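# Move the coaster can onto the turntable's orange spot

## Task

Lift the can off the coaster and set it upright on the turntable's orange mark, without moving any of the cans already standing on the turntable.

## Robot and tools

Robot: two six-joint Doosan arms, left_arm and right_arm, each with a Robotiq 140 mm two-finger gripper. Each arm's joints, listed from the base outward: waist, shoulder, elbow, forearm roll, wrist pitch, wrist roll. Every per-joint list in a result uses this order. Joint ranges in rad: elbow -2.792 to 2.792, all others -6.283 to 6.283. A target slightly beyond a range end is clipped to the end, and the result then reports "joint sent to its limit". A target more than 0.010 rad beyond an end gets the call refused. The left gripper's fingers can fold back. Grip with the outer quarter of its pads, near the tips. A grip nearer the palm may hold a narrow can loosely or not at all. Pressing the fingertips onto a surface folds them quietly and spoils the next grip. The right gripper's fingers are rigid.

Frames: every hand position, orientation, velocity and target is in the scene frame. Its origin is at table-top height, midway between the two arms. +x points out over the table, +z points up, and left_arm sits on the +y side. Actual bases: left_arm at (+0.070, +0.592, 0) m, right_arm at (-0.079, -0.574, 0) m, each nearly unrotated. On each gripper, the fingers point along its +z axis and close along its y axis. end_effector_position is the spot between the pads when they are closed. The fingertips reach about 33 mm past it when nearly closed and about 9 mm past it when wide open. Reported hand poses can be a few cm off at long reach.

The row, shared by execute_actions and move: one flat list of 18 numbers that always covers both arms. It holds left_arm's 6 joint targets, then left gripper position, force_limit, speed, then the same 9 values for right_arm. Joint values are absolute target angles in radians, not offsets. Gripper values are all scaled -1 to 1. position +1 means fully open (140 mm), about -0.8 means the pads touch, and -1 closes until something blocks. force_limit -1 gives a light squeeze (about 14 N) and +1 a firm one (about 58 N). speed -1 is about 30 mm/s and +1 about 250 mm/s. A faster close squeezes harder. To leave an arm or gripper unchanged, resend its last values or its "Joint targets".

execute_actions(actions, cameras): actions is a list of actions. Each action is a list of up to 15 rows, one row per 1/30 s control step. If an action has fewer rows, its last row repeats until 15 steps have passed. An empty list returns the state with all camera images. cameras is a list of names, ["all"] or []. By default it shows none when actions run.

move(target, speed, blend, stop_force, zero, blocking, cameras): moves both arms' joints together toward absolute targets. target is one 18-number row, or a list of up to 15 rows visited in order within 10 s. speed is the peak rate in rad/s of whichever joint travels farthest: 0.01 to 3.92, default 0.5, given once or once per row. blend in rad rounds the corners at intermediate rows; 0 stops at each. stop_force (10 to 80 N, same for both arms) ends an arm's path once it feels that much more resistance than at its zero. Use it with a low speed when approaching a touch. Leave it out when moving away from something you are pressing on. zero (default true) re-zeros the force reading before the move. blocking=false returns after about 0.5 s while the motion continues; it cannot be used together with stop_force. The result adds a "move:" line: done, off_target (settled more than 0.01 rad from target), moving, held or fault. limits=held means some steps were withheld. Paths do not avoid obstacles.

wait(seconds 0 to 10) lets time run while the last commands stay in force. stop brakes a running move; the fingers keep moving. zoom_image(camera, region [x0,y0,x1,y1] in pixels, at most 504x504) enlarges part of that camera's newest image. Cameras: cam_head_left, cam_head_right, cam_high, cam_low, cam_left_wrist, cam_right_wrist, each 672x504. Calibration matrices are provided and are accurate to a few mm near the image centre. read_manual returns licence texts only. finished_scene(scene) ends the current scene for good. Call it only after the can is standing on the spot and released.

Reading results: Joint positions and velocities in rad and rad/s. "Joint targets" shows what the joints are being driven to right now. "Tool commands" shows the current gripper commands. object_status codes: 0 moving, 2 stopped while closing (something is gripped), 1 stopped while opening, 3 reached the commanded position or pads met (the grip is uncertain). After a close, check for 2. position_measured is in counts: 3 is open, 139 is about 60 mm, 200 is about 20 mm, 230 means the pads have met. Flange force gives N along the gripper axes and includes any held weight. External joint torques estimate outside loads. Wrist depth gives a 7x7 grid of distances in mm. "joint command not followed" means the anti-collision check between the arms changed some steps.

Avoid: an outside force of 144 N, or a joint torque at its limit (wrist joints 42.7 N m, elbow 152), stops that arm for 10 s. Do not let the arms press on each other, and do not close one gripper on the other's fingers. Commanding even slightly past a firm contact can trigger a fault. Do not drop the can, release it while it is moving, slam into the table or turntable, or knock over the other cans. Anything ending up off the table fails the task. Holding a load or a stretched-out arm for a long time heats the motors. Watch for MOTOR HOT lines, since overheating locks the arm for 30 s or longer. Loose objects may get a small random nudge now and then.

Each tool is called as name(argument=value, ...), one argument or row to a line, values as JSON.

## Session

execute_actions(
  actions=[],
)

wait(
  seconds=1.0,
  cameras=["cam_head_left","cam_high"],
)

wait(
  seconds=1.5,
  cameras=["cam_head_left","cam_high"],
)

Scene clock: 0.00 s.
left_arm: end_effector_position=(+0.2508, +0.0108, +0.2599) position_measured=3 object_status=3 end_effector_quat_wxyz=(+0.228, +0.462, -0.543, +0.663) | right_arm: end_effector_position=(+0.5266, -0.0777, +0.3372) position_measured=3 object_status=3 end_effector_quat_wxyz=(+0.647, +0.297, -0.698, -0.077)
Joint positions: left_arm=[-1.47 0.061 2.641 2.828 1.133 -0.904] | right_arm=[0.529 1.052 0.649 0.733 2.764 -1.356]
Joint velocities: within noise
Joint torques (N m): no reading
External joint torques (N m): no reading
Flange force (N): no reading
Wrist depth (mm): cam_left_wrist=[332 334 345 2720 2203 2021 2475 / 348 3103 3240 3018 - 2098 784 / - 4156 3734 2592 933 754 584 / - 131 - 945 706 558 123 / - 122 816 548 433 436 109 / - 3798 520 291 341 339 320 / - 416 400 336 294 296 294] | cam_right_wrist=[- - 776 283 268 269 286 / 793 761 748 521 352 308 - / 621 755 870 3241 3288 2631 1803 / 524 149 719 902 3440 2761 119 / - 120 479 692 834 495 108 / - 354 405 456 667 804 850 / 304 321 358 407 541 630 740]
Joint targets: left_arm=[-1.470 0.061 2.641 2.828 1.133 -0.904] | right_arm=[0.529 1.052 0.649 0.733 2.764 -1.356]
Tool commands: left_gripper/position=+1.0 left_gripper/force_limit=+1.0 left_gripper/speed=+1.0 right_gripper/position=+1.0 right_gripper/force_limit=+1.0 right_gripper/speed=+1.0
camera_calibration:
cam_left_wrist: T_world_to_cam=[[-0.824882, -0.298598, -0.48001, 0.34302], [0.284432, 0.514582, -0.808891, 0.13567], [0.488537, -0.803769, -0.339539, 0.115019], [0, 0, 0, 1]] pos_world=[0.188171, 0.12506, 0.313448]
cam_right_wrist: T_world_to_cam=[[-0.331749, 0.808046, 0.486831, 0.0845153], [0.298065, 0.579404, -0.758583, 0.147419], [-0.895042, -0.106552, -0.433067, 0.752495], [0, 0, 0, 1]] pos_world=[0.657612, -0.0735281, 0.396566]

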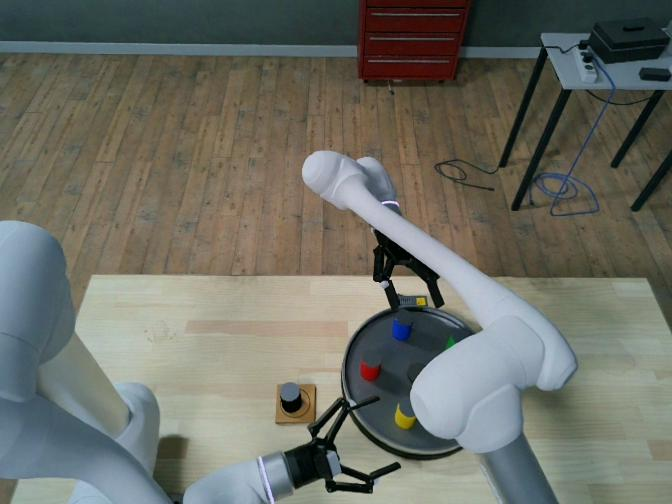

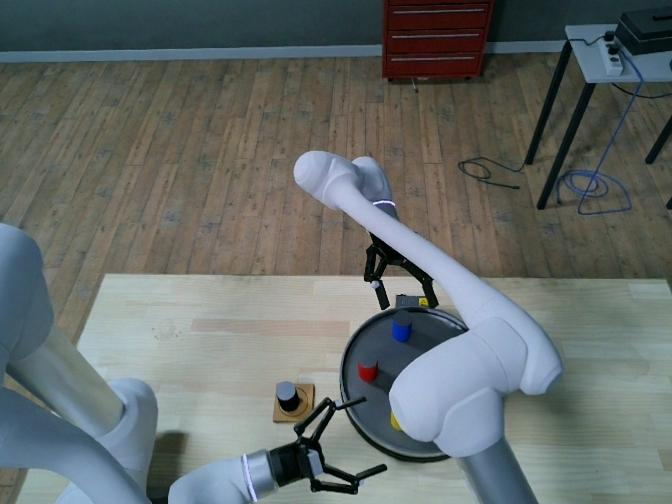

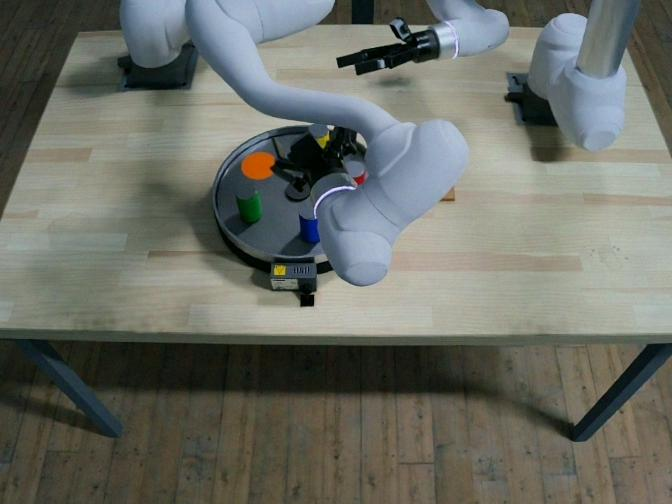

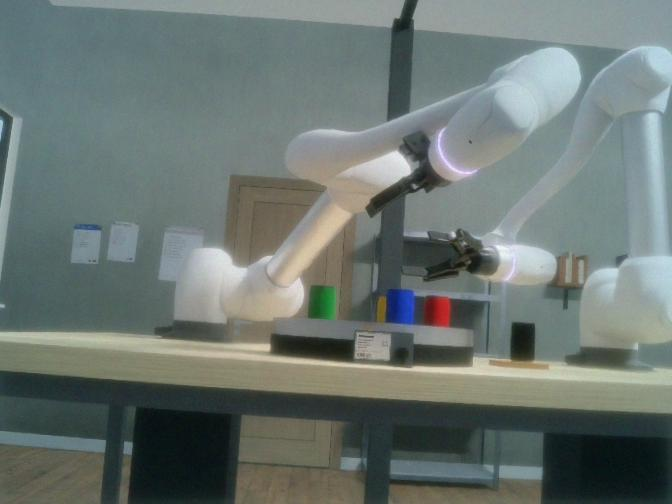

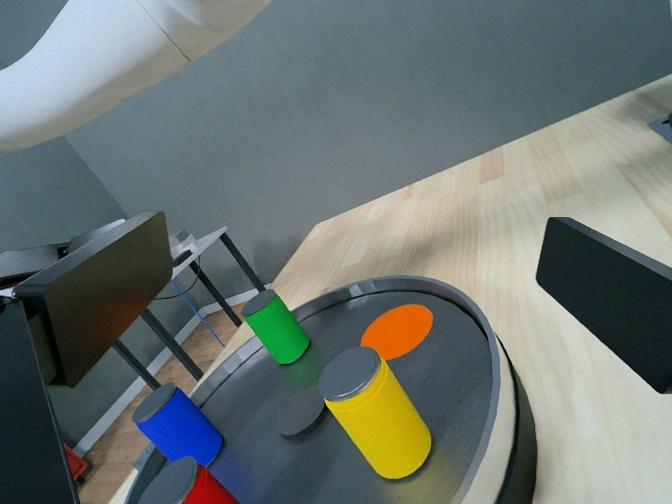

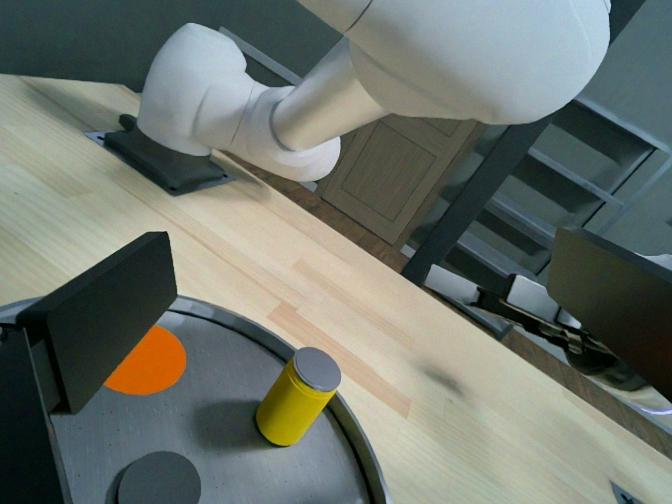

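Scene clock: 1.00 s.
left_arm: end_effector_position=(+0.2508, +0.0108, +0.2599) position_measured=3 object_status=3 end_effector_quat_wxyz=(+0.228, +0.462, -0.543, +0.663) | right_arm: end_effector_position=(+0.5266, -0.0777, +0.3372) position_measured=3 object_status=3 end_effector_quat_wxyz=(+0.647, +0.297, -0.698, -0.077)
Joint positions: left_arm=[-1.47 0.061 2.641 2.828 1.133 -0.904] | right_arm=[0.529 1.052 0.649 0.733 2.764 -1.356]
Joint torques (N m): left_arm=[-1.24 -25.88 -18.69 -1.29 3.07 -0.2] | right_arm=[-3.8 -130.63 -41.21 4.45 1.69 0.3]
External joint torques (N m): left_arm=[1.21 -1.74 -2.76 -0.14 -0.42 0.18] | right_arm=[3.77 -0.37 1.31 -0.57 0.33 -0.28]
Flange force (N): left_arm=[6.1 -7.4 3.1] | right_arm=[0.0 0.0 0.0]
Wrist depth (mm): cam_left_wrist=[335 336 331 - 2395 - - / 348 380 - 3389 2295 2754 795 / - - 4005 4319 1020 744 586 / - 131 4080 988 718 558 123 / - 123 922 572 386 443 109 / - 4080 488 420 359 344 319 / - 331 384 260 299 290 294] | cam_right_wrist=[- 2431 750 298 269 270 294 / 774 763 748 520 337 303 3106 / 632 745 847 3106 3106 - 2694 / 526 149 703 884 1433 146 118 / - 129 471 686 825 870 108 / - 366 416 482 662 801 822 / 304 319 361 358 538 633 745]
Joint targets: left_arm=[-1.470 0.061 2.641 2.828 1.133 -0.904] | right_arm=[0.529 1.052 0.649 0.733 2.764 -1.356]
Tool commands: left_gripper/position=+1.0 left_gripper/force_limit=+1.0 left_gripper/speed=+1.0 right_gripper/position=+1.0 right_gripper/force_limit=+1.0 right_gripper/speed=+1.0
wait: 1.00 s; at rest by 0.17 s
Images, in order (width x height): cam_head_left 672x504, cam_high 672x504.

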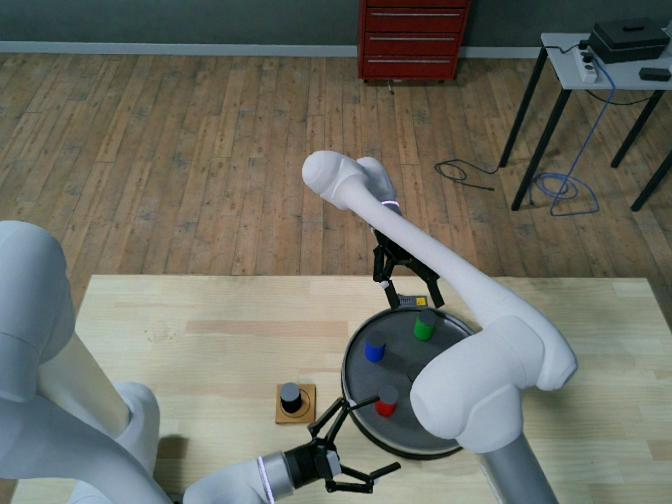

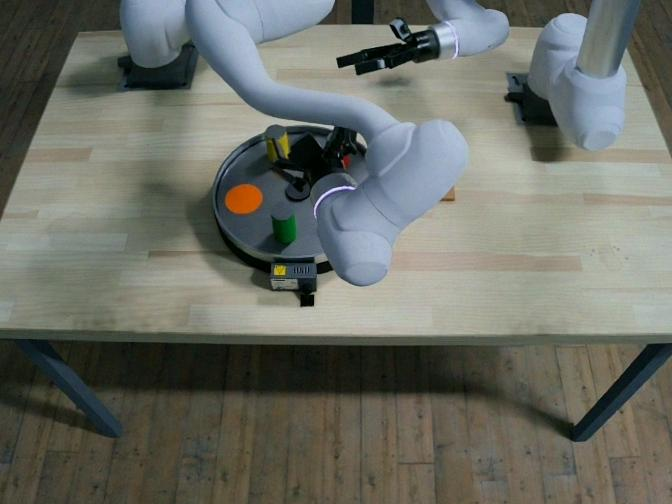

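Scene clock: 2.50 s.
left_arm: end_effector_position=(+0.2508, +0.0108, +0.2599) position_measured=3 object_status=3 end_effector_quat_wxyz=(+0.228, +0.462, -0.543, +0.663) | right_arm: end_effector_position=(+0.5266, -0.0777, +0.3372) position_measured=3 object_status=3 end_effector_quat_wxyz=(+0.647, +0.297, -0.698, -0.077)
Joint positions: left_arm=[-1.47 0.061 2.641 2.828 1.133 -0.904] | right_arm=[0.529 1.052 0.649 0.733 2.764 -1.356]
Joint torques (N m): left_arm=[-1.39 -25.15 -18.54 -1.29 3.07 -0.15] | right_arm=[-3.8 -130.58 -41.24 4.42 1.7 0.3]
External joint torques (N m): left_arm=[1.39 -2.55 -2.92 -0.13 -0.41 0.12] | right_arm=[3.56 -0.21 1.41 -0.55 0.31 -0.27]
Flange force (N): left_arm=[7.7 -9.4 2.4] | right_arm=[0.0 0.0 0.0]
Wrist depth (mm): cam_left_wrist=[336 335 376 - 2720 2448 - / 347 370 - - 2532 2448 757 / 3338 - 3497 - 1015 757 586 / - 131 3288 970 697 559 123 / - 123 937 510 400 438 109 / - 3193 541 430 358 337 321 / - 329 396 263 295 291 293] | cam_right_wrist=[- - 2867 319 268 268 285 / 776 766 750 521 352 309 - / 628 755 860 3666 2942 - 3666 / 527 150 726 891 3022 147 118 / - 129 475 694 816 909 107 / - 367 414 549 658 799 857 / 304 319 359 385 530 637 745]
Joint targets: left_arm=[-1.470 0.061 2.641 2.828 1.133 -0.904] | right_arm=[0.529 1.052 0.649 0.733 2.764 -1.356]
Tool commands: left_gripper/position=+1.0 left_gripper/force_limit=+1.0 left_gripper/speed=+1.0 right_gripper/position=+1.0 right_gripper/force_limit=+1.0 right_gripper/speed=+1.0
wait: 1.50 s; at rest by 0.17 s
Images, in order (width x height): cam_head_left 672x504, cam_high 672x504.

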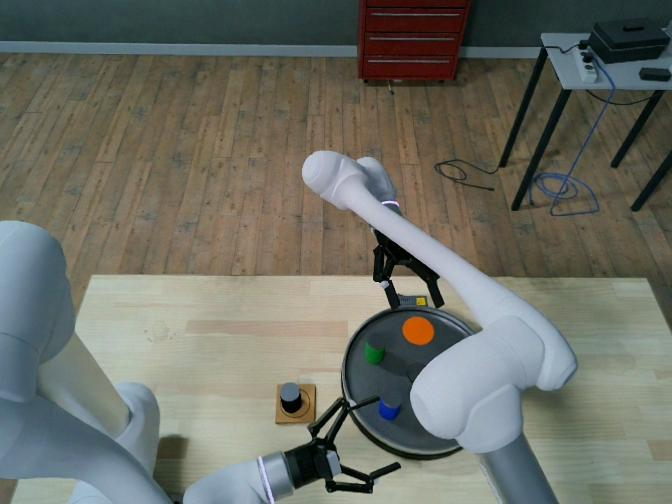

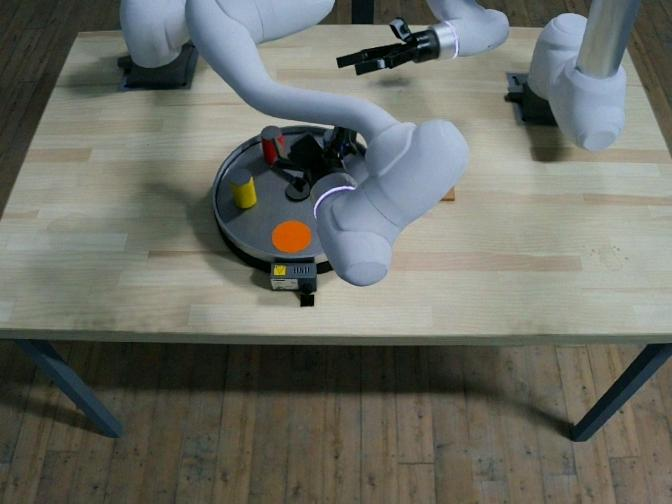

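move(
  target=[
    [0.5,0.061,2.641,2.828,1.133,-0.904,1,1,1,0.6,0.5,0.9,0.3,2.0,-0.6,0.6,-0.5,-1],
    [0.5,0.061,2.641,2.828,1.133,-0.904,1,1,1,0.9829,0.6613,1.1065,0,1.3738,0,0.6,-0.5,-1],
  ],
  speed=[1.2,1.0],
  blend=[0.15,0],
  cameras=["cam_right_wrist","cam_head_left","cam_high"],
)

Scene clock: 7.17 s.
left_arm: end_effector_position=(+0.5350, +0.9843, +0.2598) position_measured=3 object_status=3 end_effector_quat_wxyz=(-0.427, +0.708, +0.085, +0.556) | right_arm: end_effector_position=(+0.4014, +0.2219, +0.2000) position_measured=53 object_status=3 end_effector_quat_wxyz=(+0.000, +0.286, +0.958, +0.000)
Joint positions: left_arm=[0.5 0.061 2.641 2.828 1.133 -0.904] | right_arm=[0.983 0.661 1.106 0 1.374 0]
Joint torques (N m): left_arm=[-1.17 -25.56 -18.63 -1.3 3.15 -0.16] | right_arm=[-2.81 -105.45 -43.14 4.88 -0.26 0.27]
External joint torques (N m): left_arm=[1.18 -2.16 -2.91 -0.12 -0.49 0.13] | right_arm=[3.12 -0.73 1.44 -0.55 0.25 -0.27]
Flange force (N): left_arm=[7.4 -8.3 2.7] | right_arm=[2.9 -5.3 1.1]
Wrist depth (mm): cam_left_wrist=[2623 3389 3611 - - - - / 4319 2977 3865 - - - 2937 / - 3338 3193 - 4005 2899 2592 / 2562 130 - 3734 2899 2369 127 / - 2861 3611 2824 2369 1883 109 / - 3103 2687 2225 1762 1551 1304 / 2395 2448 2021 1721 1459 1288 -] | cam_right_wrist=[295 294 293 291 292 293 292 / 311 311 308 303 307 308 308 / 330 329 325 235 321 325 327 / 301 301 342 347 343 139 340 / - 100 313 368 370 130 95 / - 306 328 388 397 391 - / - 254 358 416 424 424 -]
Joint targets: left_arm=[0.500 0.061 2.641 2.828 1.133 -0.904] | right_arm=[0.983 0.661 1.106 0.000 1.374 0.000]
move: done
camera_calibration:
cam_right_wrist: T_world_to_cam=[[0.550564, 0.834625, -0.0167505, -0.391659], [0.791205, -0.515313, 0.329313, -0.265542], [0.266221, -0.194561, -0.944072, 0.268572], [0, 0, 0, 1]] pos_world=[0.354232, 0.242305, 0.334437]
Images, in order (width x height): cam_head_left 672x504, cam_high 672x504, cam_right_wrist 672x504.

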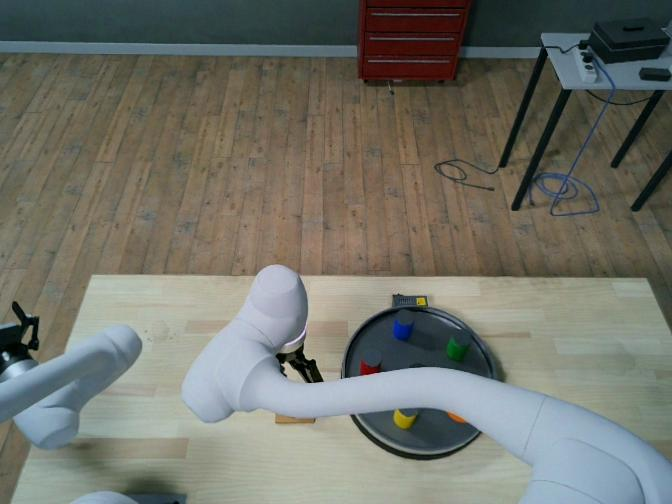

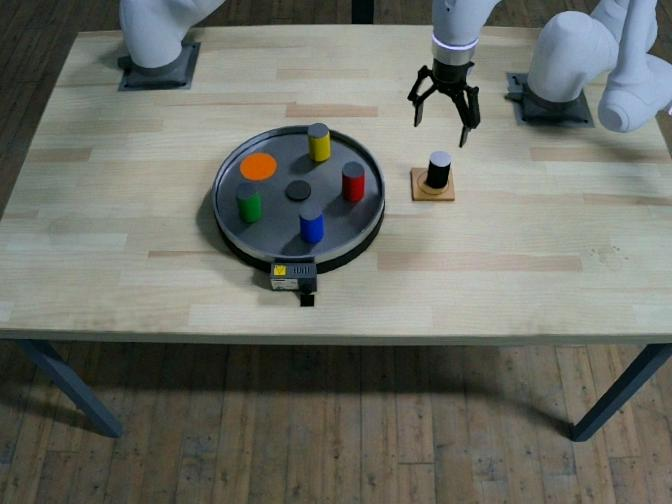

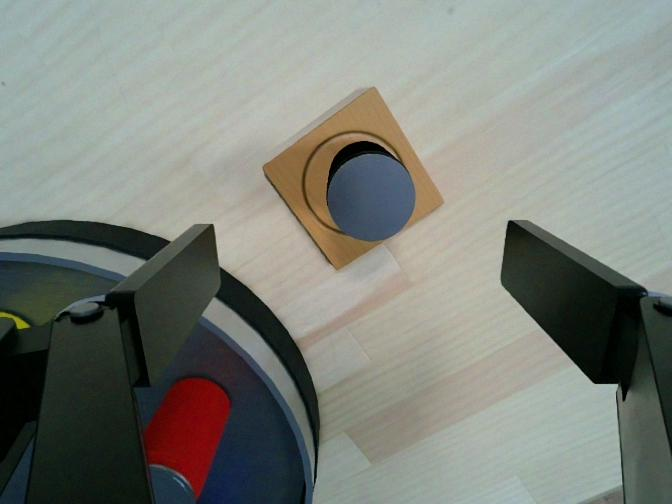

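move(
  target=[
    [0.5,0.061,2.641,2.828,1.133,-0.904,1,1,1,0.9859,0.7365,1.1992,0,1.2059,0,0.6,-0.5,-1],
    [0.5,0.061,2.641,2.828,1.133,-0.904,1,1,1,0.9859,0.7365,1.1992,0,1.2059,0,-1,-0.5,-0.5],
  ],
  speed=0.25,
)

move(
  target=[
    [0.5,0.061,2.641,2.828,1.133,-0.904,1,1,1,0.9859,0.665,1.0095,0,1.4671,0,-1,-0.5,-0.5],
    [0.5,0.061,2.641,2.828,1.133,-0.904,1,1,1,0.644,0.5248,1.2835,0,1.3333,0,-1,-0.5,-0.5],
  ],
  speed=0.5,
  blend=[0.05,0],
  cameras=["cam_right_wrist","cam_high"],
)

wait(
  seconds=1.4,
  cameras=["cam_right_wrist"],
)

wait(
  seconds=1.4,
  cameras=["cam_right_wrist"],
)

wait(
  seconds=1.4,
  cameras=["cam_right_wrist"],
)

wait(
  seconds=1.4,
  cameras=["cam_right_wrist","cam_high"],
)

Scene clock: 10.77 s.
left_arm: end_effector_position=(+0.5350, +0.9843, +0.2598) position_measured=3 object_status=3 end_effector_quat_wxyz=(-0.427, +0.708, +0.085, +0.556) | right_arm: end_effector_position=(+0.4041, +0.2316, +0.0798) position_measured=153 object_status=2 end_effector_quat_wxyz=(+0.000, +0.285, +0.959, +0.000)
Joint positions: left_arm=[0.5 0.061 2.641 2.828 1.133 -0.904] | right_arm=[0.986 0.736 1.199 0 1.206 0]
Joint torques (N m): left_arm=[-1.44 -25.53 -18.57 -1.28 3.12 -0.23] | right_arm=[-3.86 -102.56 -37.91 4.75 -0.85 0.29]
External joint torques (N m): left_arm=[1.45 -2.04 -3.03 -0.16 -0.45 0.2] | right_arm=[3.92 -7.63 -1.81 -0.62 0.84 -0.29]
Flange force (N): left_arm=[6.8 -8.7 3.3] | right_arm=[3.6 -6.0 -7.4]
Wrist depth (mm): cam_left_wrist=[2503 4687 4319 - - 3934 - / 2789 3147 3553 - 4789 - 3553 / - 3060 4895 4156 3288 3103 2395 / - 129 3240 3865 3103 2271 127 / - 2824 3442 2789 2203 1883 109 / - 3193 2937 2319 1762 1541 1304 / - 2369 2078 1499 1530 1245 -] | cam_right_wrist=[188 188 188 188 188 187 187 / 199 198 198 191 198 198 198 / 211 210 203 194 202 209 209 / 222 223 205 119 121 219 222 / 233 - 97 124 122 83 90 / - 74 70 254 253 - - / - - - 272 272 - -]
Joint targets: left_arm=[0.500 0.061 2.641 2.828 1.133 -0.904] | right_arm=[0.986 0.737 1.199 0.000 1.206 0.000]
move: done

Scene clock: 12.40 s.
left_arm: end_effector_position=(+0.5350, +0.9843, +0.2598) position_measured=3 object_status=3 end_effector_quat_wxyz=(-0.427, +0.708, +0.085, +0.556) | right_arm: end_effector_position=(+0.5787, -0.0285, +0.2250) position_measured=153 object_status=2 end_effector_quat_wxyz=(+0.000, +0.444, +0.896, +0.000)
Joint positions: left_arm=[0.5 0.061 2.641 2.828 1.133 -0.904] | right_arm=[0.644 0.525 1.283 0 1.333 0]
Joint torques (N m): left_arm=[-1.18 -25.38 -18.83 -1.27 3.12 -0.13] | right_arm=[-4.64 -94.45 -43.43 4.83 -0.24 0.26]
External joint torques (N m): left_arm=[1.13 -2.26 -2.76 -0.15 -0.45 0.1] | right_arm=[4.32 0.6 2.12 -0.56 0.23 -0.26]
Flange force (N): left_arm=[7.5 -8.1 2.3] | right_arm=[4.6 -4.3 2.4]
Wrist depth (mm): cam_left_wrist=[- 2421 3389 - - 3193 2295 / - 3103 3798 - - - 2181 / - 3018 2319 4789 4236 3240 2421 / 2421 131 3865 4005 2592 - 127 / - 123 3611 2824 2248 2078 109 / - 2824 2592 2040 1985 1421 1335 / - 2395 2040 1682 1440 1311 -] | cam_right_wrist=[270 273 268 266 306 315 315 / 284 283 284 203 288 334 332 / 301 298 302 168 300 350 352 / 321 318 312 119 120 370 372 / 336 - 97 125 122 82 90 / - 74 70 422 - - - / - - - 454 - - -]
Joint targets: left_arm=[0.500 0.061 2.641 2.828 1.133 -0.904] | right_arm=[0.644 0.525 1.284 0.000 1.333 0.000]
move: done
camera_calibration:
cam_right_wrist: T_world_to_cam=[[0.79652, 0.604376, -0.0169269, -0.428697], [0.57518, -0.748819, 0.3293, -0.424781], [0.186346, -0.27203, -0.944074, 0.24025], [0, 0, 0, 1]] pos_world=[0.541021, 0.00636563, 0.359437]
Images, in order (width x height): cam_high 672x504, cam_right_wrist 672x504.

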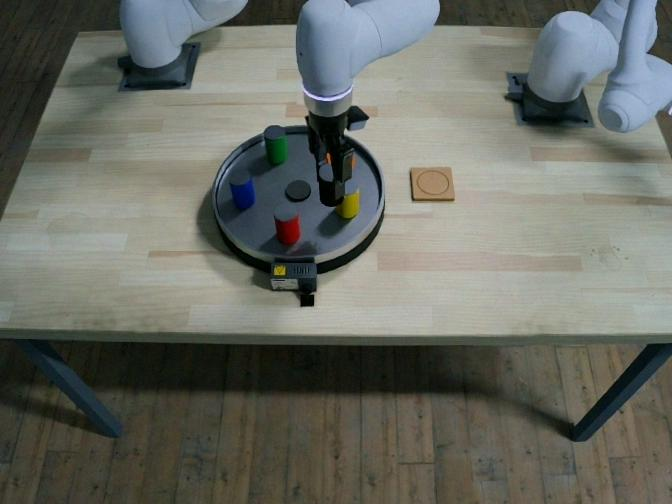

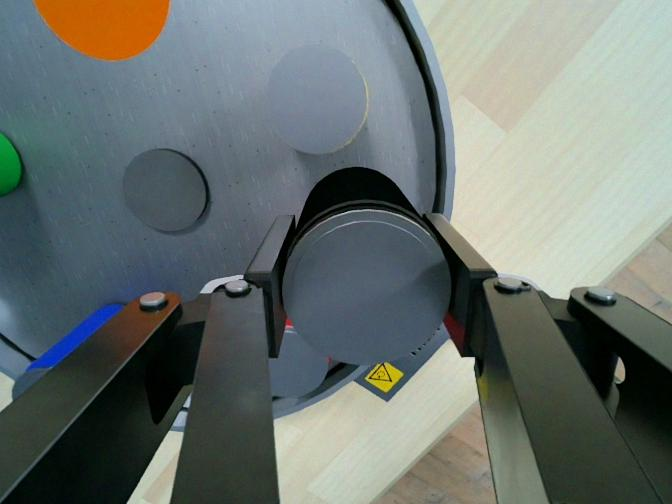

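Scene clock: 13.80 s.
left_arm: end_effector_position=(+0.5350, +0.9843, +0.2598) position_measured=3 object_status=3 end_effector_quat_wxyz=(-0.427, +0.708, +0.085, +0.556) | right_arm: end_effector_position=(+0.5788, -0.0286, +0.2250) position_measured=153 object_status=2 end_effector_quat_wxyz=(+0.000, +0.444, +0.896, +0.000)
Joint positions: left_arm=[0.5 0.061 2.641 2.828 1.133 -0.904] | right_arm=[0.644 0.525 1.284 0 1.333 0]
Joint torques (N m): left_arm=[-1.16 -25.3 -18.68 -1.36 3.16 -0.21] | right_arm=[-3.61 -94.38 -43.54 4.86 -0.27 0.26]
External joint torques (N m): left_arm=[1.07 -2.38 -2.97 -0.06 -0.49 0.19] | right_arm=[3.56 0.48 2.21 -0.58 0.26 -0.26]
Flange force (N): left_arm=[8.1 -8.5 2.4] | right_arm=[3.7 -4.6 2.5]
Wrist depth (mm): cam_left_wrist=[- 3338 3060 - - 2654 - / 3672 2687 5007 - 4156 4080 3611 / - 3147 3553 - 4156 3240 2448 / - 130 3611 4236 2654 152 121 / - 115 2720 2754 2181 1821 109 / - 2977 2532 2098 1735 1509 1327 / - 2421 2003 1721 1488 1296 -] | cam_right_wrist=[271 272 269 267 308 312 317 / 284 284 285 - 287 335 331 / 300 297 299 209 298 350 348 / 318 319 312 119 120 366 374 / 334 - 97 125 122 82 90 / - 74 70 434 421 - - / - - - 462 - - -]
Joint targets: left_arm=[0.500 0.061 2.641 2.828 1.133 -0.904] | right_arm=[0.644 0.525 1.284 0.000 1.333 0.000]
Tool commands: left_gripper/position=+1.0 left_gripper/force_limit=+1.0 left_gripper/speed=+1.0 right_gripper/position=-1.0 right_gripper/force_limit=-0.5 right_gripper/speed=-0.5
wait: 1.40 s; at rest by 0.17 s
camera_calibration:
cam_right_wrist: T_world_to_cam=[[0.796648, 0.604206, -0.0169366, -0.428841], [0.575033, -0.748955, 0.329248, -0.424739], [0.186249, -0.272034, -0.944092, 0.24029], [0, 0, 0, 1]] pos_world=[0.541121, 0.00636534, 0.359437]
Images, in order (width x height): cam_right_wrist 672x504.

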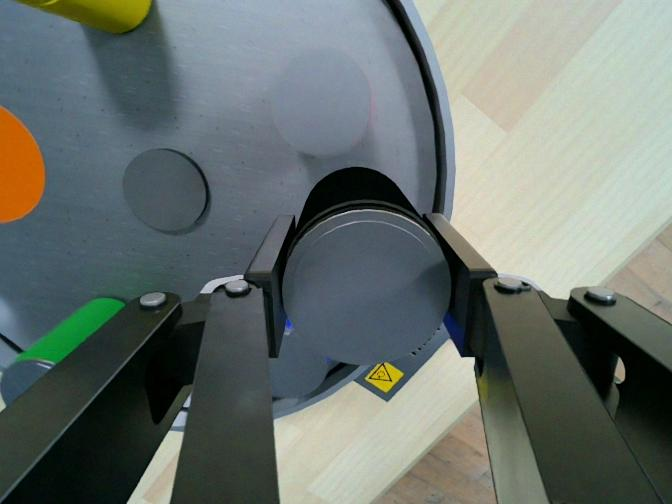

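Scene clock: 15.20 s.
left_arm: end_effector_position=(+0.5350, +0.9843, +0.2598) position_measured=3 object_status=3 end_effector_quat_wxyz=(-0.427, +0.708, +0.085, +0.556) | right_arm: end_effector_position=(+0.5788, -0.0286, +0.2250) position_measured=153 object_status=2 end_effector_quat_wxyz=(+0.000, +0.444, +0.896, +0.000)
Joint positions: left_arm=[0.5 0.061 2.641 2.828 1.133 -0.904] | right_arm=[0.644 0.525 1.284 0 1.333 0]
Joint torques (N m): left_arm=[-1.09 -25.66 -18.96 -1.31 3.14 -0.19] | right_arm=[-3.96 -94.56 -43.57 4.87 -0.22 0.29]
External joint torques (N m): left_arm=[1.07 -2.04 -2.47 -0.11 -0.48 0.16] | right_arm=[3.77 0.62 2.21 -0.58 0.21 -0.29]
Flange force (N): left_arm=[6.9 -7.7 2.1] | right_arm=[3.9 -4.5 2.6]
Wrist depth (mm): cam_left_wrist=[2789 3288 3103 - - 2344 - / 2687 3338 3798 - - - 3442 / 2824 3060 3734 4789 3497 3103 2654 / - 131 3497 3553 3060 2295 115 / - 131 3147 2899 2098 1967 109 / - 3442 2654 2181 1821 1519 1319 / 2344 2448 2078 1867 1469 1281 -] | cam_right_wrist=[270 270 269 265 308 313 315 / 284 284 286 - 286 330 330 / 302 296 301 168 299 350 348 / 319 318 309 119 120 370 373 / 337 - 98 125 122 82 82 / - 74 70 427 358 - - / - - - 454 - - -]
Joint targets: left_arm=[0.500 0.061 2.641 2.828 1.133 -0.904] | right_arm=[0.644 0.525 1.284 0.000 1.333 0.000]
Tool commands: left_gripper/position=+1.0 left_gripper/force_limit=+1.0 left_gripper/speed=+1.0 right_gripper/position=-1.0 right_gripper/force_limit=-0.5 right_gripper/speed=-0.5
wait: 1.40 s; at rest by 0.17 s
camera_calibration:
cam_right_wrist: T_world_to_cam=[[0.796648, 0.604206, -0.0169366, -0.428841], [0.575033, -0.748955, 0.329248, -0.424739], [0.186249, -0.272034, -0.944092, 0.24029], [0, 0, 0, 1]] pos_world=[0.541121, 0.00636534, 0.359437]
Images, in order (width x height): cam_right_wrist 672x504.

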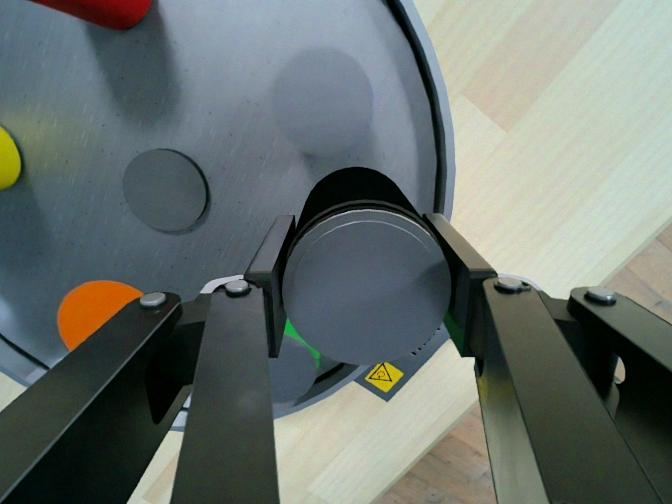

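Scene clock: 16.60 s.
left_arm: end_effector_position=(+0.5350, +0.9843, +0.2598) position_measured=3 object_status=3 end_effector_quat_wxyz=(-0.427, +0.708, +0.085, +0.556) | right_arm: end_effector_position=(+0.5788, -0.0286, +0.2250) position_measured=153 object_status=2 end_effector_quat_wxyz=(+0.000, +0.444, +0.896, +0.000)
Joint positions: left_arm=[0.5 0.061 2.641 2.828 1.133 -0.904] | right_arm=[0.644 0.525 1.284 0 1.333 0]
Joint torques (N m): left_arm=[-1.05 -25.93 -18.62 -1.25 3.2 -0.18] | right_arm=[-3.62 -94.7 -43.6 4.83 -0.25 0.23]
External joint torques (N m): left_arm=[0.88 -1.6 -2.82 -0.15 -0.54 0.16] | right_arm=[3.57 0.84 2.28 -0.55 0.23 -0.23]
Flange force (N): left_arm=[6.7 -6.4 3.1] | right_arm=[3.7 -4.2 2.7]
Wrist depth (mm): cam_left_wrist=[2562 3018 3553 - - 3442 - / - 3147 - - 4319 - 2754 / - 3240 3611 - 4236 4005 2369 / - 129 - 3672 3611 - 127 / - 3147 3389 3193 2181 1867 109 / - 2899 2720 2098 1735 1519 1335 / - 2271 2059 1695 1478 1281 -] | cam_right_wrist=[270 270 270 268 308 313 314 / 284 284 284 202 287 331 330 / 301 297 300 168 299 350 349 / 320 320 308 119 120 370 371 / 335 - 98 125 122 82 90 / - 74 70 422 - - - / - - - 460 - - -]
Joint targets: left_arm=[0.500 0.061 2.641 2.828 1.133 -0.904] | right_arm=[0.644 0.525 1.284 0.000 1.333 0.000]
Tool commands: left_gripper/position=+1.0 left_gripper/force_limit=+1.0 left_gripper/speed=+1.0 right_gripper/position=-1.0 right_gripper/force_limit=-0.5 right_gripper/speed=-0.5
wait: 1.40 s; at rest by 0.17 s
camera_calibration:
cam_right_wrist: T_world_to_cam=[[0.796648, 0.604206, -0.0169366, -0.428841], [0.575033, -0.748955, 0.329248, -0.424739], [0.186249, -0.272034, -0.944092, 0.24029], [0, 0, 0, 1]] pos_world=[0.541121, 0.00636534, 0.359437]
Images, in order (width x height): cam_right_wrist 672x504.

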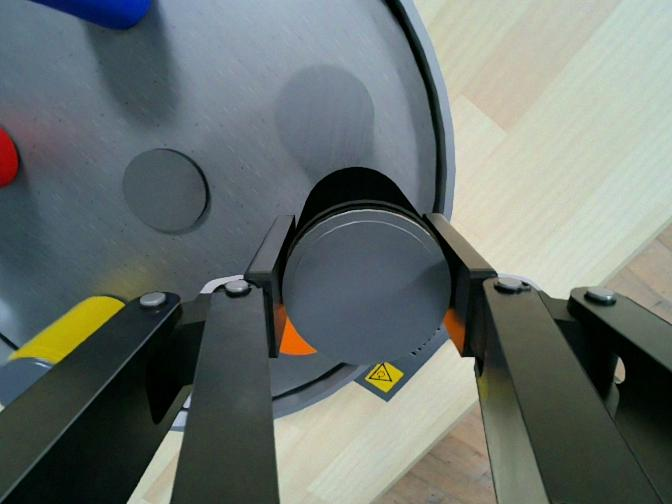

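Scene clock: 18.00 s.
left_arm: end_effector_position=(+0.5350, +0.9843, +0.2598) position_measured=3 object_status=3 end_effector_quat_wxyz=(-0.427, +0.708, +0.085, +0.556) | right_arm: end_effector_position=(+0.5788, -0.0286, +0.2250) position_measured=153 object_status=2 end_effector_quat_wxyz=(+0.000, +0.444, +0.896, +0.000)
Joint positions: left_arm=[0.5 0.061 2.641 2.828 1.133 -0.904] | right_arm=[0.644 0.525 1.284 0 1.333 0]
Joint torques (N m): left_arm=[-1.28 -25.55 -18.65 -1.32 3.09 -0.13] | right_arm=[-3.9 -94.28 -43.49 4.86 -0.25 0.26]
External joint torques (N m): left_arm=[1.16 -2.26 -2.84 -0.07 -0.43 0.11] | right_arm=[3.97 0.39 2.14 -0.56 0.24 -0.26]
Flange force (N): left_arm=[7.3 -8.4 2.5] | right_arm=[4.2 -4.6 2.4]
Wrist depth (mm): cam_left_wrist=[- 3338 3611 - - 2654 - / 2654 3147 3672 - 3611 - - / 2654 3103 3553 3865 3611 3147 2448 / 105 130 3240 3934 2937 2319 127 / - 131 3060 2789 2248 1883 109 / 2623 2789 2720 2181 1806 1509 1296 / - 2395 2098 1748 1469 1311 -] | cam_right_wrist=[271 268 269 267 308 313 314 / 285 283 285 - 286 331 332 / 304 297 297 153 300 353 348 / 317 319 311 119 120 367 369 / 336 - 97 125 121 82 90 / - 74 70 432 423 - - / - - - 457 - - -]
Joint targets: left_arm=[0.500 0.061 2.641 2.828 1.133 -0.904] | right_arm=[0.644 0.525 1.284 0.000 1.333 0.000]
Tool commands: left_gripper/position=+1.0 left_gripper/force_limit=+1.0 left_gripper/speed=+1.0 right_gripper/position=-1.0 right_gripper/force_limit=-0.5 right_gripper/speed=-0.5
wait: 1.40 s; at rest by 0.17 s
camera_calibration:
cam_right_wrist: T_world_to_cam=[[0.796648, 0.604206, -0.0169366, -0.428841], [0.575033, -0.748955, 0.329248, -0.424739], [0.186249, -0.272034, -0.944092, 0.24029], [0, 0, 0, 1]] pos_world=[0.541121, 0.00636534, 0.359437]
Images, in order (width x height): cam_high 672x504, cam_right_wrist 672x504.

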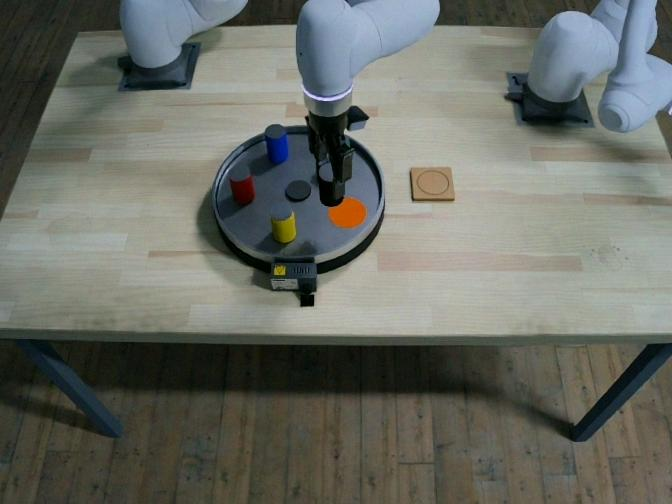

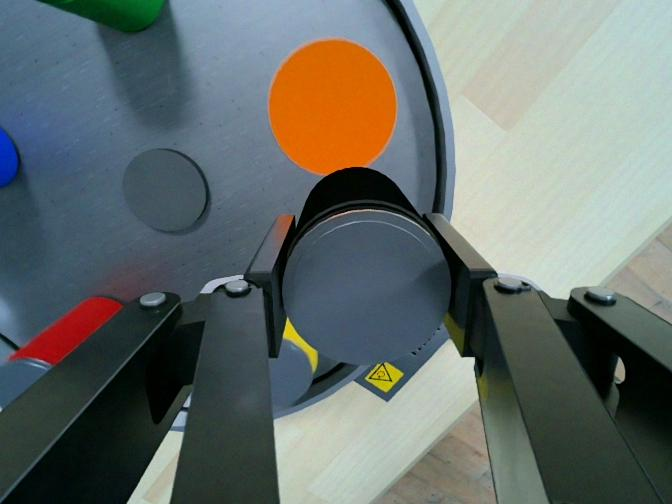

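move(
  target=[0.5,0.061,2.641,2.828,1.133,-0.504,1,1,1,0.644,0.5248,1.2835,0,1.3333,0,-1,-0.5,-0.5],
  speed=0.1,
  blocking=false,
)

Scene clock: 19.63 s.
left_arm: end_effector_position=(+0.5350, +0.9843, +0.2598) position_measured=3 object_status=3 end_effector_quat_wxyz=(-0.438, +0.710, +0.070, +0.547) end_effector_velocity=(+0.000, +0.000, +0.000) end_effector_angular_velocity=(+0.071, +0.069, -0.001) | right_arm: end_effector_position=(+0.5788, -0.0286, +0.2250) position_measured=153 object_status=2 end_effector_quat_wxyz=(+0.000, +0.444, +0.896, +0.000)
Joint positions: left_arm=[0.5 0.061 2.641 2.828 1.133 -0.862] | right_arm=[0.644 0.525 1.284 0 1.333 0]
Joint velocities: left_arm=[0 0 0 0 0.001 0.099] | right_arm=[within noise]
Joint torques (N m): left_arm=[-1.37 -25.4 -18.64 -1.32 3.14 -0.34] | right_arm=[-3.85 -94.68 -43.58 4.83 -0.23 0.25]
External joint torques (N m): left_arm=[1.36 -2.48 -2.97 -0.1 -0.46 0.32] | right_arm=[3.8 0.73 2.22 -0.54 0.22 -0.25]
Flange force (N): left_arm=[7.7 -9.6 2.5] | right_arm=[4.0 -4.3 2.6]
Wrist depth (mm): cam_left_wrist=[3103 3193 3798 - - 2448 - / 2899 3147 3611 - 4156 - 2754 / 2319 3060 3672 3553 4236 3147 2475 / - 130 - 4236 2789 152 123 / - 115 3338 2824 2139 1762 109 / - - 2899 2181 1777 1509 1311 / 2295 2532 2181 1806 1412 1311 -] | cam_right_wrist=[- 270 268 263 307 316 314 / 283 285 284 281 286 332 330 / 300 298 301 292 299 348 349 / 319 320 311 119 120 370 371 / 337 - 97 124 122 83 90 / - 74 70 428 422 - - / - - - 457 - - -]
Joint targets: left_arm=[0.500 0.061 2.641 2.828 1.133 -0.855] | right_arm=[0.644 0.525 1.284 0.000 1.333 0.000]
Tool commands: left_gripper/position=+1.0 left_gripper/force_limit=+1.0 left_gripper/speed=+1.0 right_gripper/position=-1.0 right_gripper/force_limit=-0.5 right_gripper/speed=-0.5
move: running; left_arm: the wrist roll is farthest, 0.358 rad from its target

wait(
  seconds=5,
)

wait(
  seconds=0.27,
)

move(
  target=[0.5,0.061,2.641,2.828,1.133,-0.504,1,1,1,0.644,0.5782,1.3915,0,1.1719,0,-1,-0.5,-0.5],
  speed=0.4,
)

move(
  target=[
    [0.5,0.061,2.641,2.828,1.133,-0.504,1,1,1,0.644,0.5782,1.3915,0,1.1719,0,0.3,-0.5,0.5],
    [0.5,0.061,2.641,2.828,1.133,-0.504,1,1,1,0.644,0.4714,1.1755,0,1.4947,0,0.3,-0.5,0.5],
  ],
  speed=0.6,
  cameras=["cam_right_wrist","cam_high"],
)

wait(
  seconds=1.6,
  cameras=["cam_right_wrist","cam_high"],
)

Scene clock: 23.43 s.
left_arm: end_effector_position=(+0.5350, +0.9843, +0.2598) position_measured=3 object_status=3 end_effector_quat_wxyz=(-0.529, +0.711, -0.058, +0.461) | right_arm: end_effector_position=(+0.5788, -0.0286, +0.2250) position_measured=153 object_status=2 end_effector_quat_wxyz=(+0.000, +0.444, +0.896, +0.000)
Joint positions: left_arm=[0.5 0.061 2.641 2.828 1.133 -0.504] | right_arm=[0.644 0.525 1.284 0 1.333 0]
Joint torques (N m): left_arm=[-1.16 -25.59 -18.66 -1.35 3.14 -0.17] | right_arm=[-3.93 -94.59 -43.53 4.81 -0.29 0.25]
External joint torques (N m): left_arm=[1.24 -2.36 -2.87 -0.09 -0.47 0.13] | right_arm=[3.94 0.76 2.22 -0.53 0.28 -0.25]
Flange force (N): left_arm=[3.5 -11.1 2.5] | right_arm=[4.2 -4.2 2.6]
Wrist depth (mm): cam_left_wrist=[- - 2754 - 2977 - 2532 / - 3611 4236 - - 3240 2118 / - 3193 3611 4496 4080 2654 1821 / - 131 3553 3672 3103 2139 127 / - 131 2369 2977 2475 2118 109 / - 2977 3240 3193 2021 1499 1296 / - 2654 3018 2395 1791 1385 -] | cam_right_wrist=[271 270 269 267 310 315 313 / 286 284 285 279 286 331 330 / 302 296 299 162 299 352 349 / 319 320 309 119 120 371 370 / 293 - 97 125 122 82 90 / - 74 70 428 425 - - / - - - 459 - - -]
Joint targets: left_arm=[0.500 0.061 2.641 2.828 1.133 -0.504] | right_arm=[0.644 0.525 1.284 0.000 1.333 0.000]
Tool commands: left_gripper/position=+1.0 left_gripper/force_limit=+1.0 left_gripper/speed=+1.0 right_gripper/position=-1.0 right_gripper/force_limit=-0.5 right_gripper/speed=-0.5
earlier move: done
wait: 3.40 of 5 s (the move ended)

Scene clock: 23.73 s.
left_arm: end_effector_position=(+0.5350, +0.9843, +0.2598) position_measured=3 object_status=3 end_effector_quat_wxyz=(-0.529, +0.711, -0.058, +0.461) | right_arm: end_effector_position=(+0.5788, -0.0286, +0.2250) position_measured=153 object_status=2 end_effector_quat_wxyz=(+0.000, +0.444, +0.896, +0.000)
Joint positions: left_arm=[0.5 0.061 2.641 2.828 1.133 -0.504] | right_arm=[0.644 0.525 1.284 0 1.333 0]
Joint torques (N m): left_arm=[-1.38 -25.22 -18.76 -1.34 3.2 -0.19] | right_arm=[-3.63 -94.51 -43.53 4.84 -0.26 0.23]
External joint torques (N m): left_arm=[1.24 -2.27 -2.72 -0.07 -0.54 0.15] | right_arm=[3.45 0.62 2.2 -0.56 0.25 -0.23]
Flange force (N): left_arm=[3.4 -11.1 2.4] | right_arm=[3.6 -4.4 2.5]
Wrist depth (mm): cam_left_wrist=[- - 3553 - 2789 - 2395 / 3018 3734 4156 - - 3497 2098 / 5373 3288 3611 - 3865 2532 1806 / - 131 3798 - 3060 2160 127 / - 130 3734 3497 2448 1950 109 / - - 3147 3018 2040 1585 1327 / - 3193 2977 2475 1695 1421 -] | cam_right_wrist=[269 271 270 266 308 314 311 / 285 284 286 202 287 329 333 / 302 297 301 167 300 350 349 / 319 320 309 119 120 368 368 / 335 - 98 124 122 82 85 / - 74 70 425 - - - / - - - 460 - - -]
Joint targets: left_arm=[0.500 0.061 2.641 2.828 1.133 -0.504] | right_arm=[0.644 0.525 1.284 0.000 1.333 0.000]
Tool commands: left_gripper/position=+1.0 left_gripper/force_limit=+1.0 left_gripper/speed=+1.0 right_gripper/position=-1.0 right_gripper/force_limit=-0.5 right_gripper/speed=-0.5
wait: 0.30 s; at rest by 0.17 s

Scene clock: 24.50 s.
left_arm: end_effector_position=(+0.5350, +0.9843, +0.2598) position_measured=3 object_status=3 end_effector_quat_wxyz=(-0.529, +0.711, -0.058, +0.461) | right_arm: end_effector_position=(+0.5788, -0.0285, +0.1221) position_measured=153 object_status=2 end_effector_quat_wxyz=(+0.000, +0.444, +0.896, +0.000)
Joint positions: left_arm=[0.5 0.061 2.641 2.828 1.133 -0.504] | right_arm=[0.644 0.578 1.391 0 1.172 0]
Joint torques (N m): left_arm=[-1.25 -25.77 -18.67 -1.29 3.15 -0.21] | right_arm=[-3.95 -96.88 -41.66 4.63 -0.25 0.26]
External joint torques (N m): left_arm=[1.25 -2.01 -2.94 -0.14 -0.48 0.17] | right_arm=[3.75 0.3 2.41 -0.56 0.24 -0.26]
Flange force (N): left_arm=[3.2 -10.2 3.0] | right_arm=[3.9 -5.4 2.0]
Wrist depth (mm): cam_left_wrist=[- - - - 2248 - 2824 / - 3442 3865 - 4156 3389 2225 / - 3193 3288 4156 4005 2503 1791 / - 130 3611 4895 3240 2225 128 / - 115 3288 4156 2421 1899 109 / - - - 3018 2078 1608 1288 / - 2789 2754 2592 1777 1377 -] | cam_right_wrist=[179 177 179 178 178 222 224 / 190 188 188 189 188 235 236 / 195 198 200 194 197 244 249 / 204 209 206 119 120 262 267 / - - 98 125 122 82 90 / - 74 70 241 237 - - / - - - 252 252 - -]
Joint targets: left_arm=[0.500 0.061 2.641 2.828 1.133 -0.504] | right_arm=[0.644 0.578 1.391 0.000 1.172 0.000]
move: done

Scene clock: 26.00 s.
left_arm: end_effector_position=(+0.5350, +0.9843, +0.2598) position_measured=3 object_status=3 end_effector_quat_wxyz=(-0.529, +0.711, -0.058, +0.461) | right_arm: end_effector_position=(+0.5668, -0.0377, +0.3298) position_measured=91 object_status=3 end_effector_quat_wxyz=(+0.000, +0.444, +0.896, +0.000)
Joint positions: left_arm=[0.5 0.061 2.641 2.828 1.133 -0.504] | right_arm=[0.644 0.471 1.176 0 1.495 0]
Joint torques (N m): left_arm=[-1.32 -25.64 -18.71 -1.36 3.2 -0.19] | right_arm=[-3.93 -89.05 -43.31 4.93 -0.25 0.29]
External joint torques (N m): left_arm=[1.35 -2.18 -2.76 -0.07 -0.53 0.15] | right_arm=[3.97 -0.84 1.01 -0.55 0.24 -0.29]
Flange force (N): left_arm=[3.0 -11.1 2.7] | right_arm=[4.2 -3.9 1.1]
Wrist depth (mm): cam_left_wrist=[3288 3865 - - 3934 - 2562 / 3338 3672 4080 4236 - 3389 2098 / - 4406 4406 4319 3865 2592 1836 / 105 130 3611 4496 3288 2160 127 / - 114 2720 3442 2319 1950 109 / - - - 2623 2181 1499 1319 / - 2824 2789 2475 1791 1519 -] | cam_right_wrist=[348 360 296 361 405 407 407 / 381 380 380 382 385 424 427 / 403 401 401 396 411 450 451 / 413 390 396 429 418 147 1406 / - 91 362 449 514 116 88 / - - 543 551 1620 - - / - - 590 592 1733 - -]
Joint targets: left_arm=[0.500 0.061 2.641 2.828 1.133 -0.504] | right_arm=[0.644 0.471 1.175 0.000 1.495 0.000]
move: done
camera_calibration:
cam_right_wrist: T_world_to_cam=[[0.796663, 0.604185, -0.0170109, -0.411982], [0.57505, -0.748979, 0.329162, -0.459129], [0.186134, -0.272014, -0.94412, 0.339064], [0, 0, 0, 1]] pos_world=[0.529121, -0.00273472, 0.464237]
Images, in order (width x height): cam_high 672x504, cam_right_wrist 672x504.

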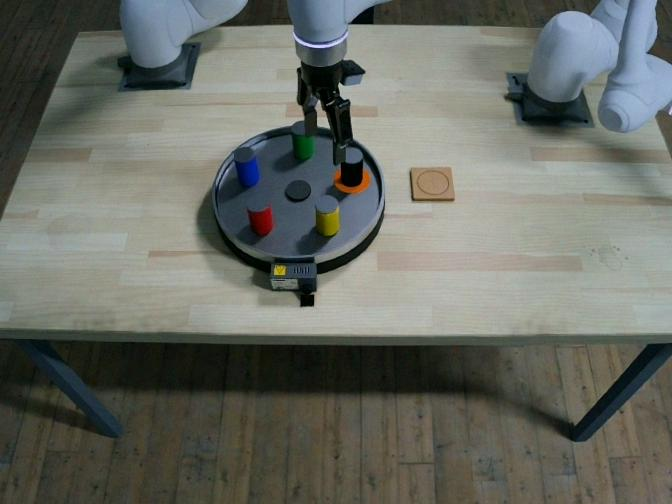

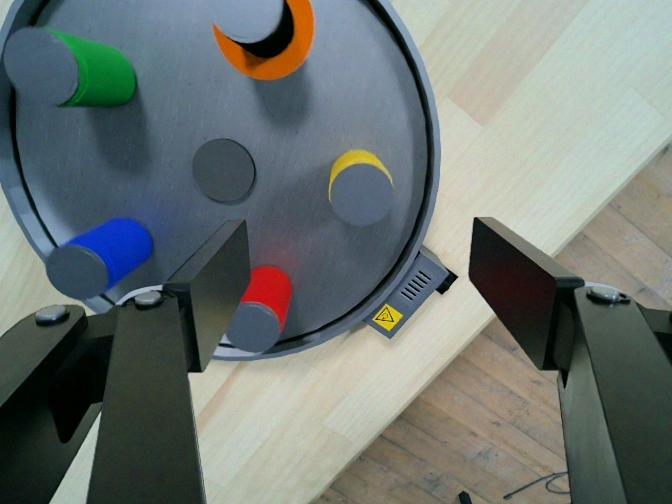

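Scene clock: 27.60 s.
left_arm: end_effector_position=(+0.5350, +0.9843, +0.2598) position_measured=3 object_status=3 end_effector_quat_wxyz=(-0.529, +0.711, -0.058, +0.461) | right_arm: end_effector_position=(+0.5668, -0.0377, +0.3299) position_measured=91 object_status=3 end_effector_quat_wxyz=(+0.000, +0.444, +0.896, +0.000)
Joint positions: left_arm=[0.5 0.061 2.641 2.828 1.133 -0.504] | right_arm=[0.644 0.471 1.175 0 1.495 0]
Joint torques (N m): left_arm=[-1.29 -25.59 -18.68 -1.28 3.15 -0.17] | right_arm=[-3.95 -89.27 -43.72 4.94 -0.29 0.23]
External joint torques (N m): left_arm=[1.3 -2.19 -2.83 -0.14 -0.48 0.13] | right_arm=[3.73 -0.69 1.35 -0.55 0.28 -0.23]
Flange force (N): left_arm=[3.3 -10.7 2.7] | right_arm=[4.0 -4.5 1.6]
Wrist depth (mm): cam_left_wrist=[- 3611 - - 5007 - 2503 / - 3288 3865 5649 - 3147 2160 / 3442 3442 3734 4589 3672 2562 1821 / - 130 3865 - 3060 2139 121 / - 123 - 3611 2592 1867 109 / - - 3672 2937 2118 1574 1273 / - 2592 2623 2421 1762 1403 -] | cam_right_wrist=[358 361 360 360 401 406 404 / 314 381 382 382 389 430 426 / 400 404 400 396 410 454 458 / 421 393 383 421 424 147 1406 / - 91 446 449 508 115 88 / - - 549 553 1586 - - / - - 585 592 1944 - -]
Joint targets: left_arm=[0.500 0.061 2.641 2.828 1.133 -0.504] | right_arm=[0.644 0.471 1.175 0.000 1.495 0.000]
Tool commands: left_gripper/position=+1.0 left_gripper/force_limit=+1.0 left_gripper/speed=+1.0 right_gripper/position=+0.3 right_gripper/force_limit=-0.5 right_gripper/speed=+0.5
wait: 1.60 s; at rest by 0.17 s
camera_calibration:
cam_right_wrist: T_world_to_cam=[[0.796695, 0.604145, -0.0169101, -0.412125], [0.574969, -0.749003, 0.329249, -0.459183], [0.186248, -0.272033, -0.944092, 0.338972], [0, 0, 0, 1]] pos_world=[0.529221, -0.00273476, 0.464237]
Images, in order (width x height): cam_high 672x504, cam_right_wrist 672x504.

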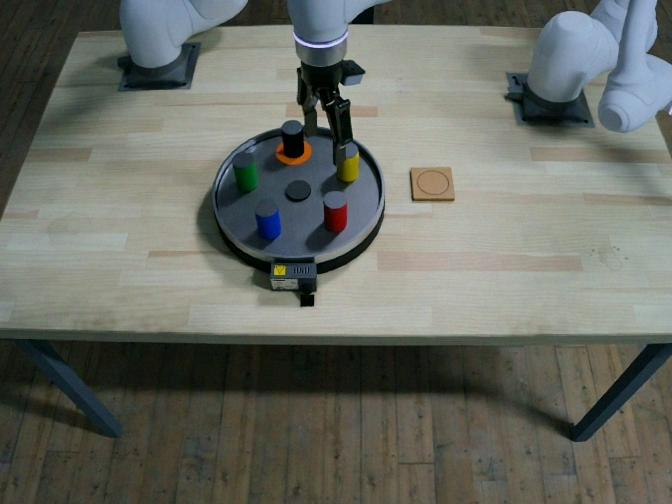

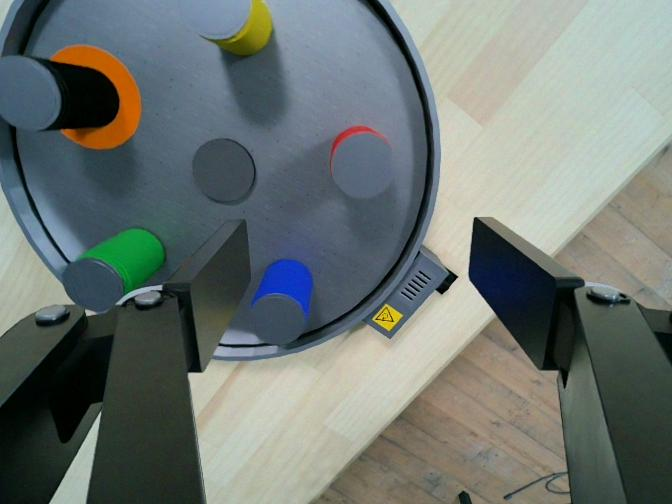

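Centered on the spot; the others are undisturbed.

finished_scene(
  scene=2,
)

The scene is finished: the task was done.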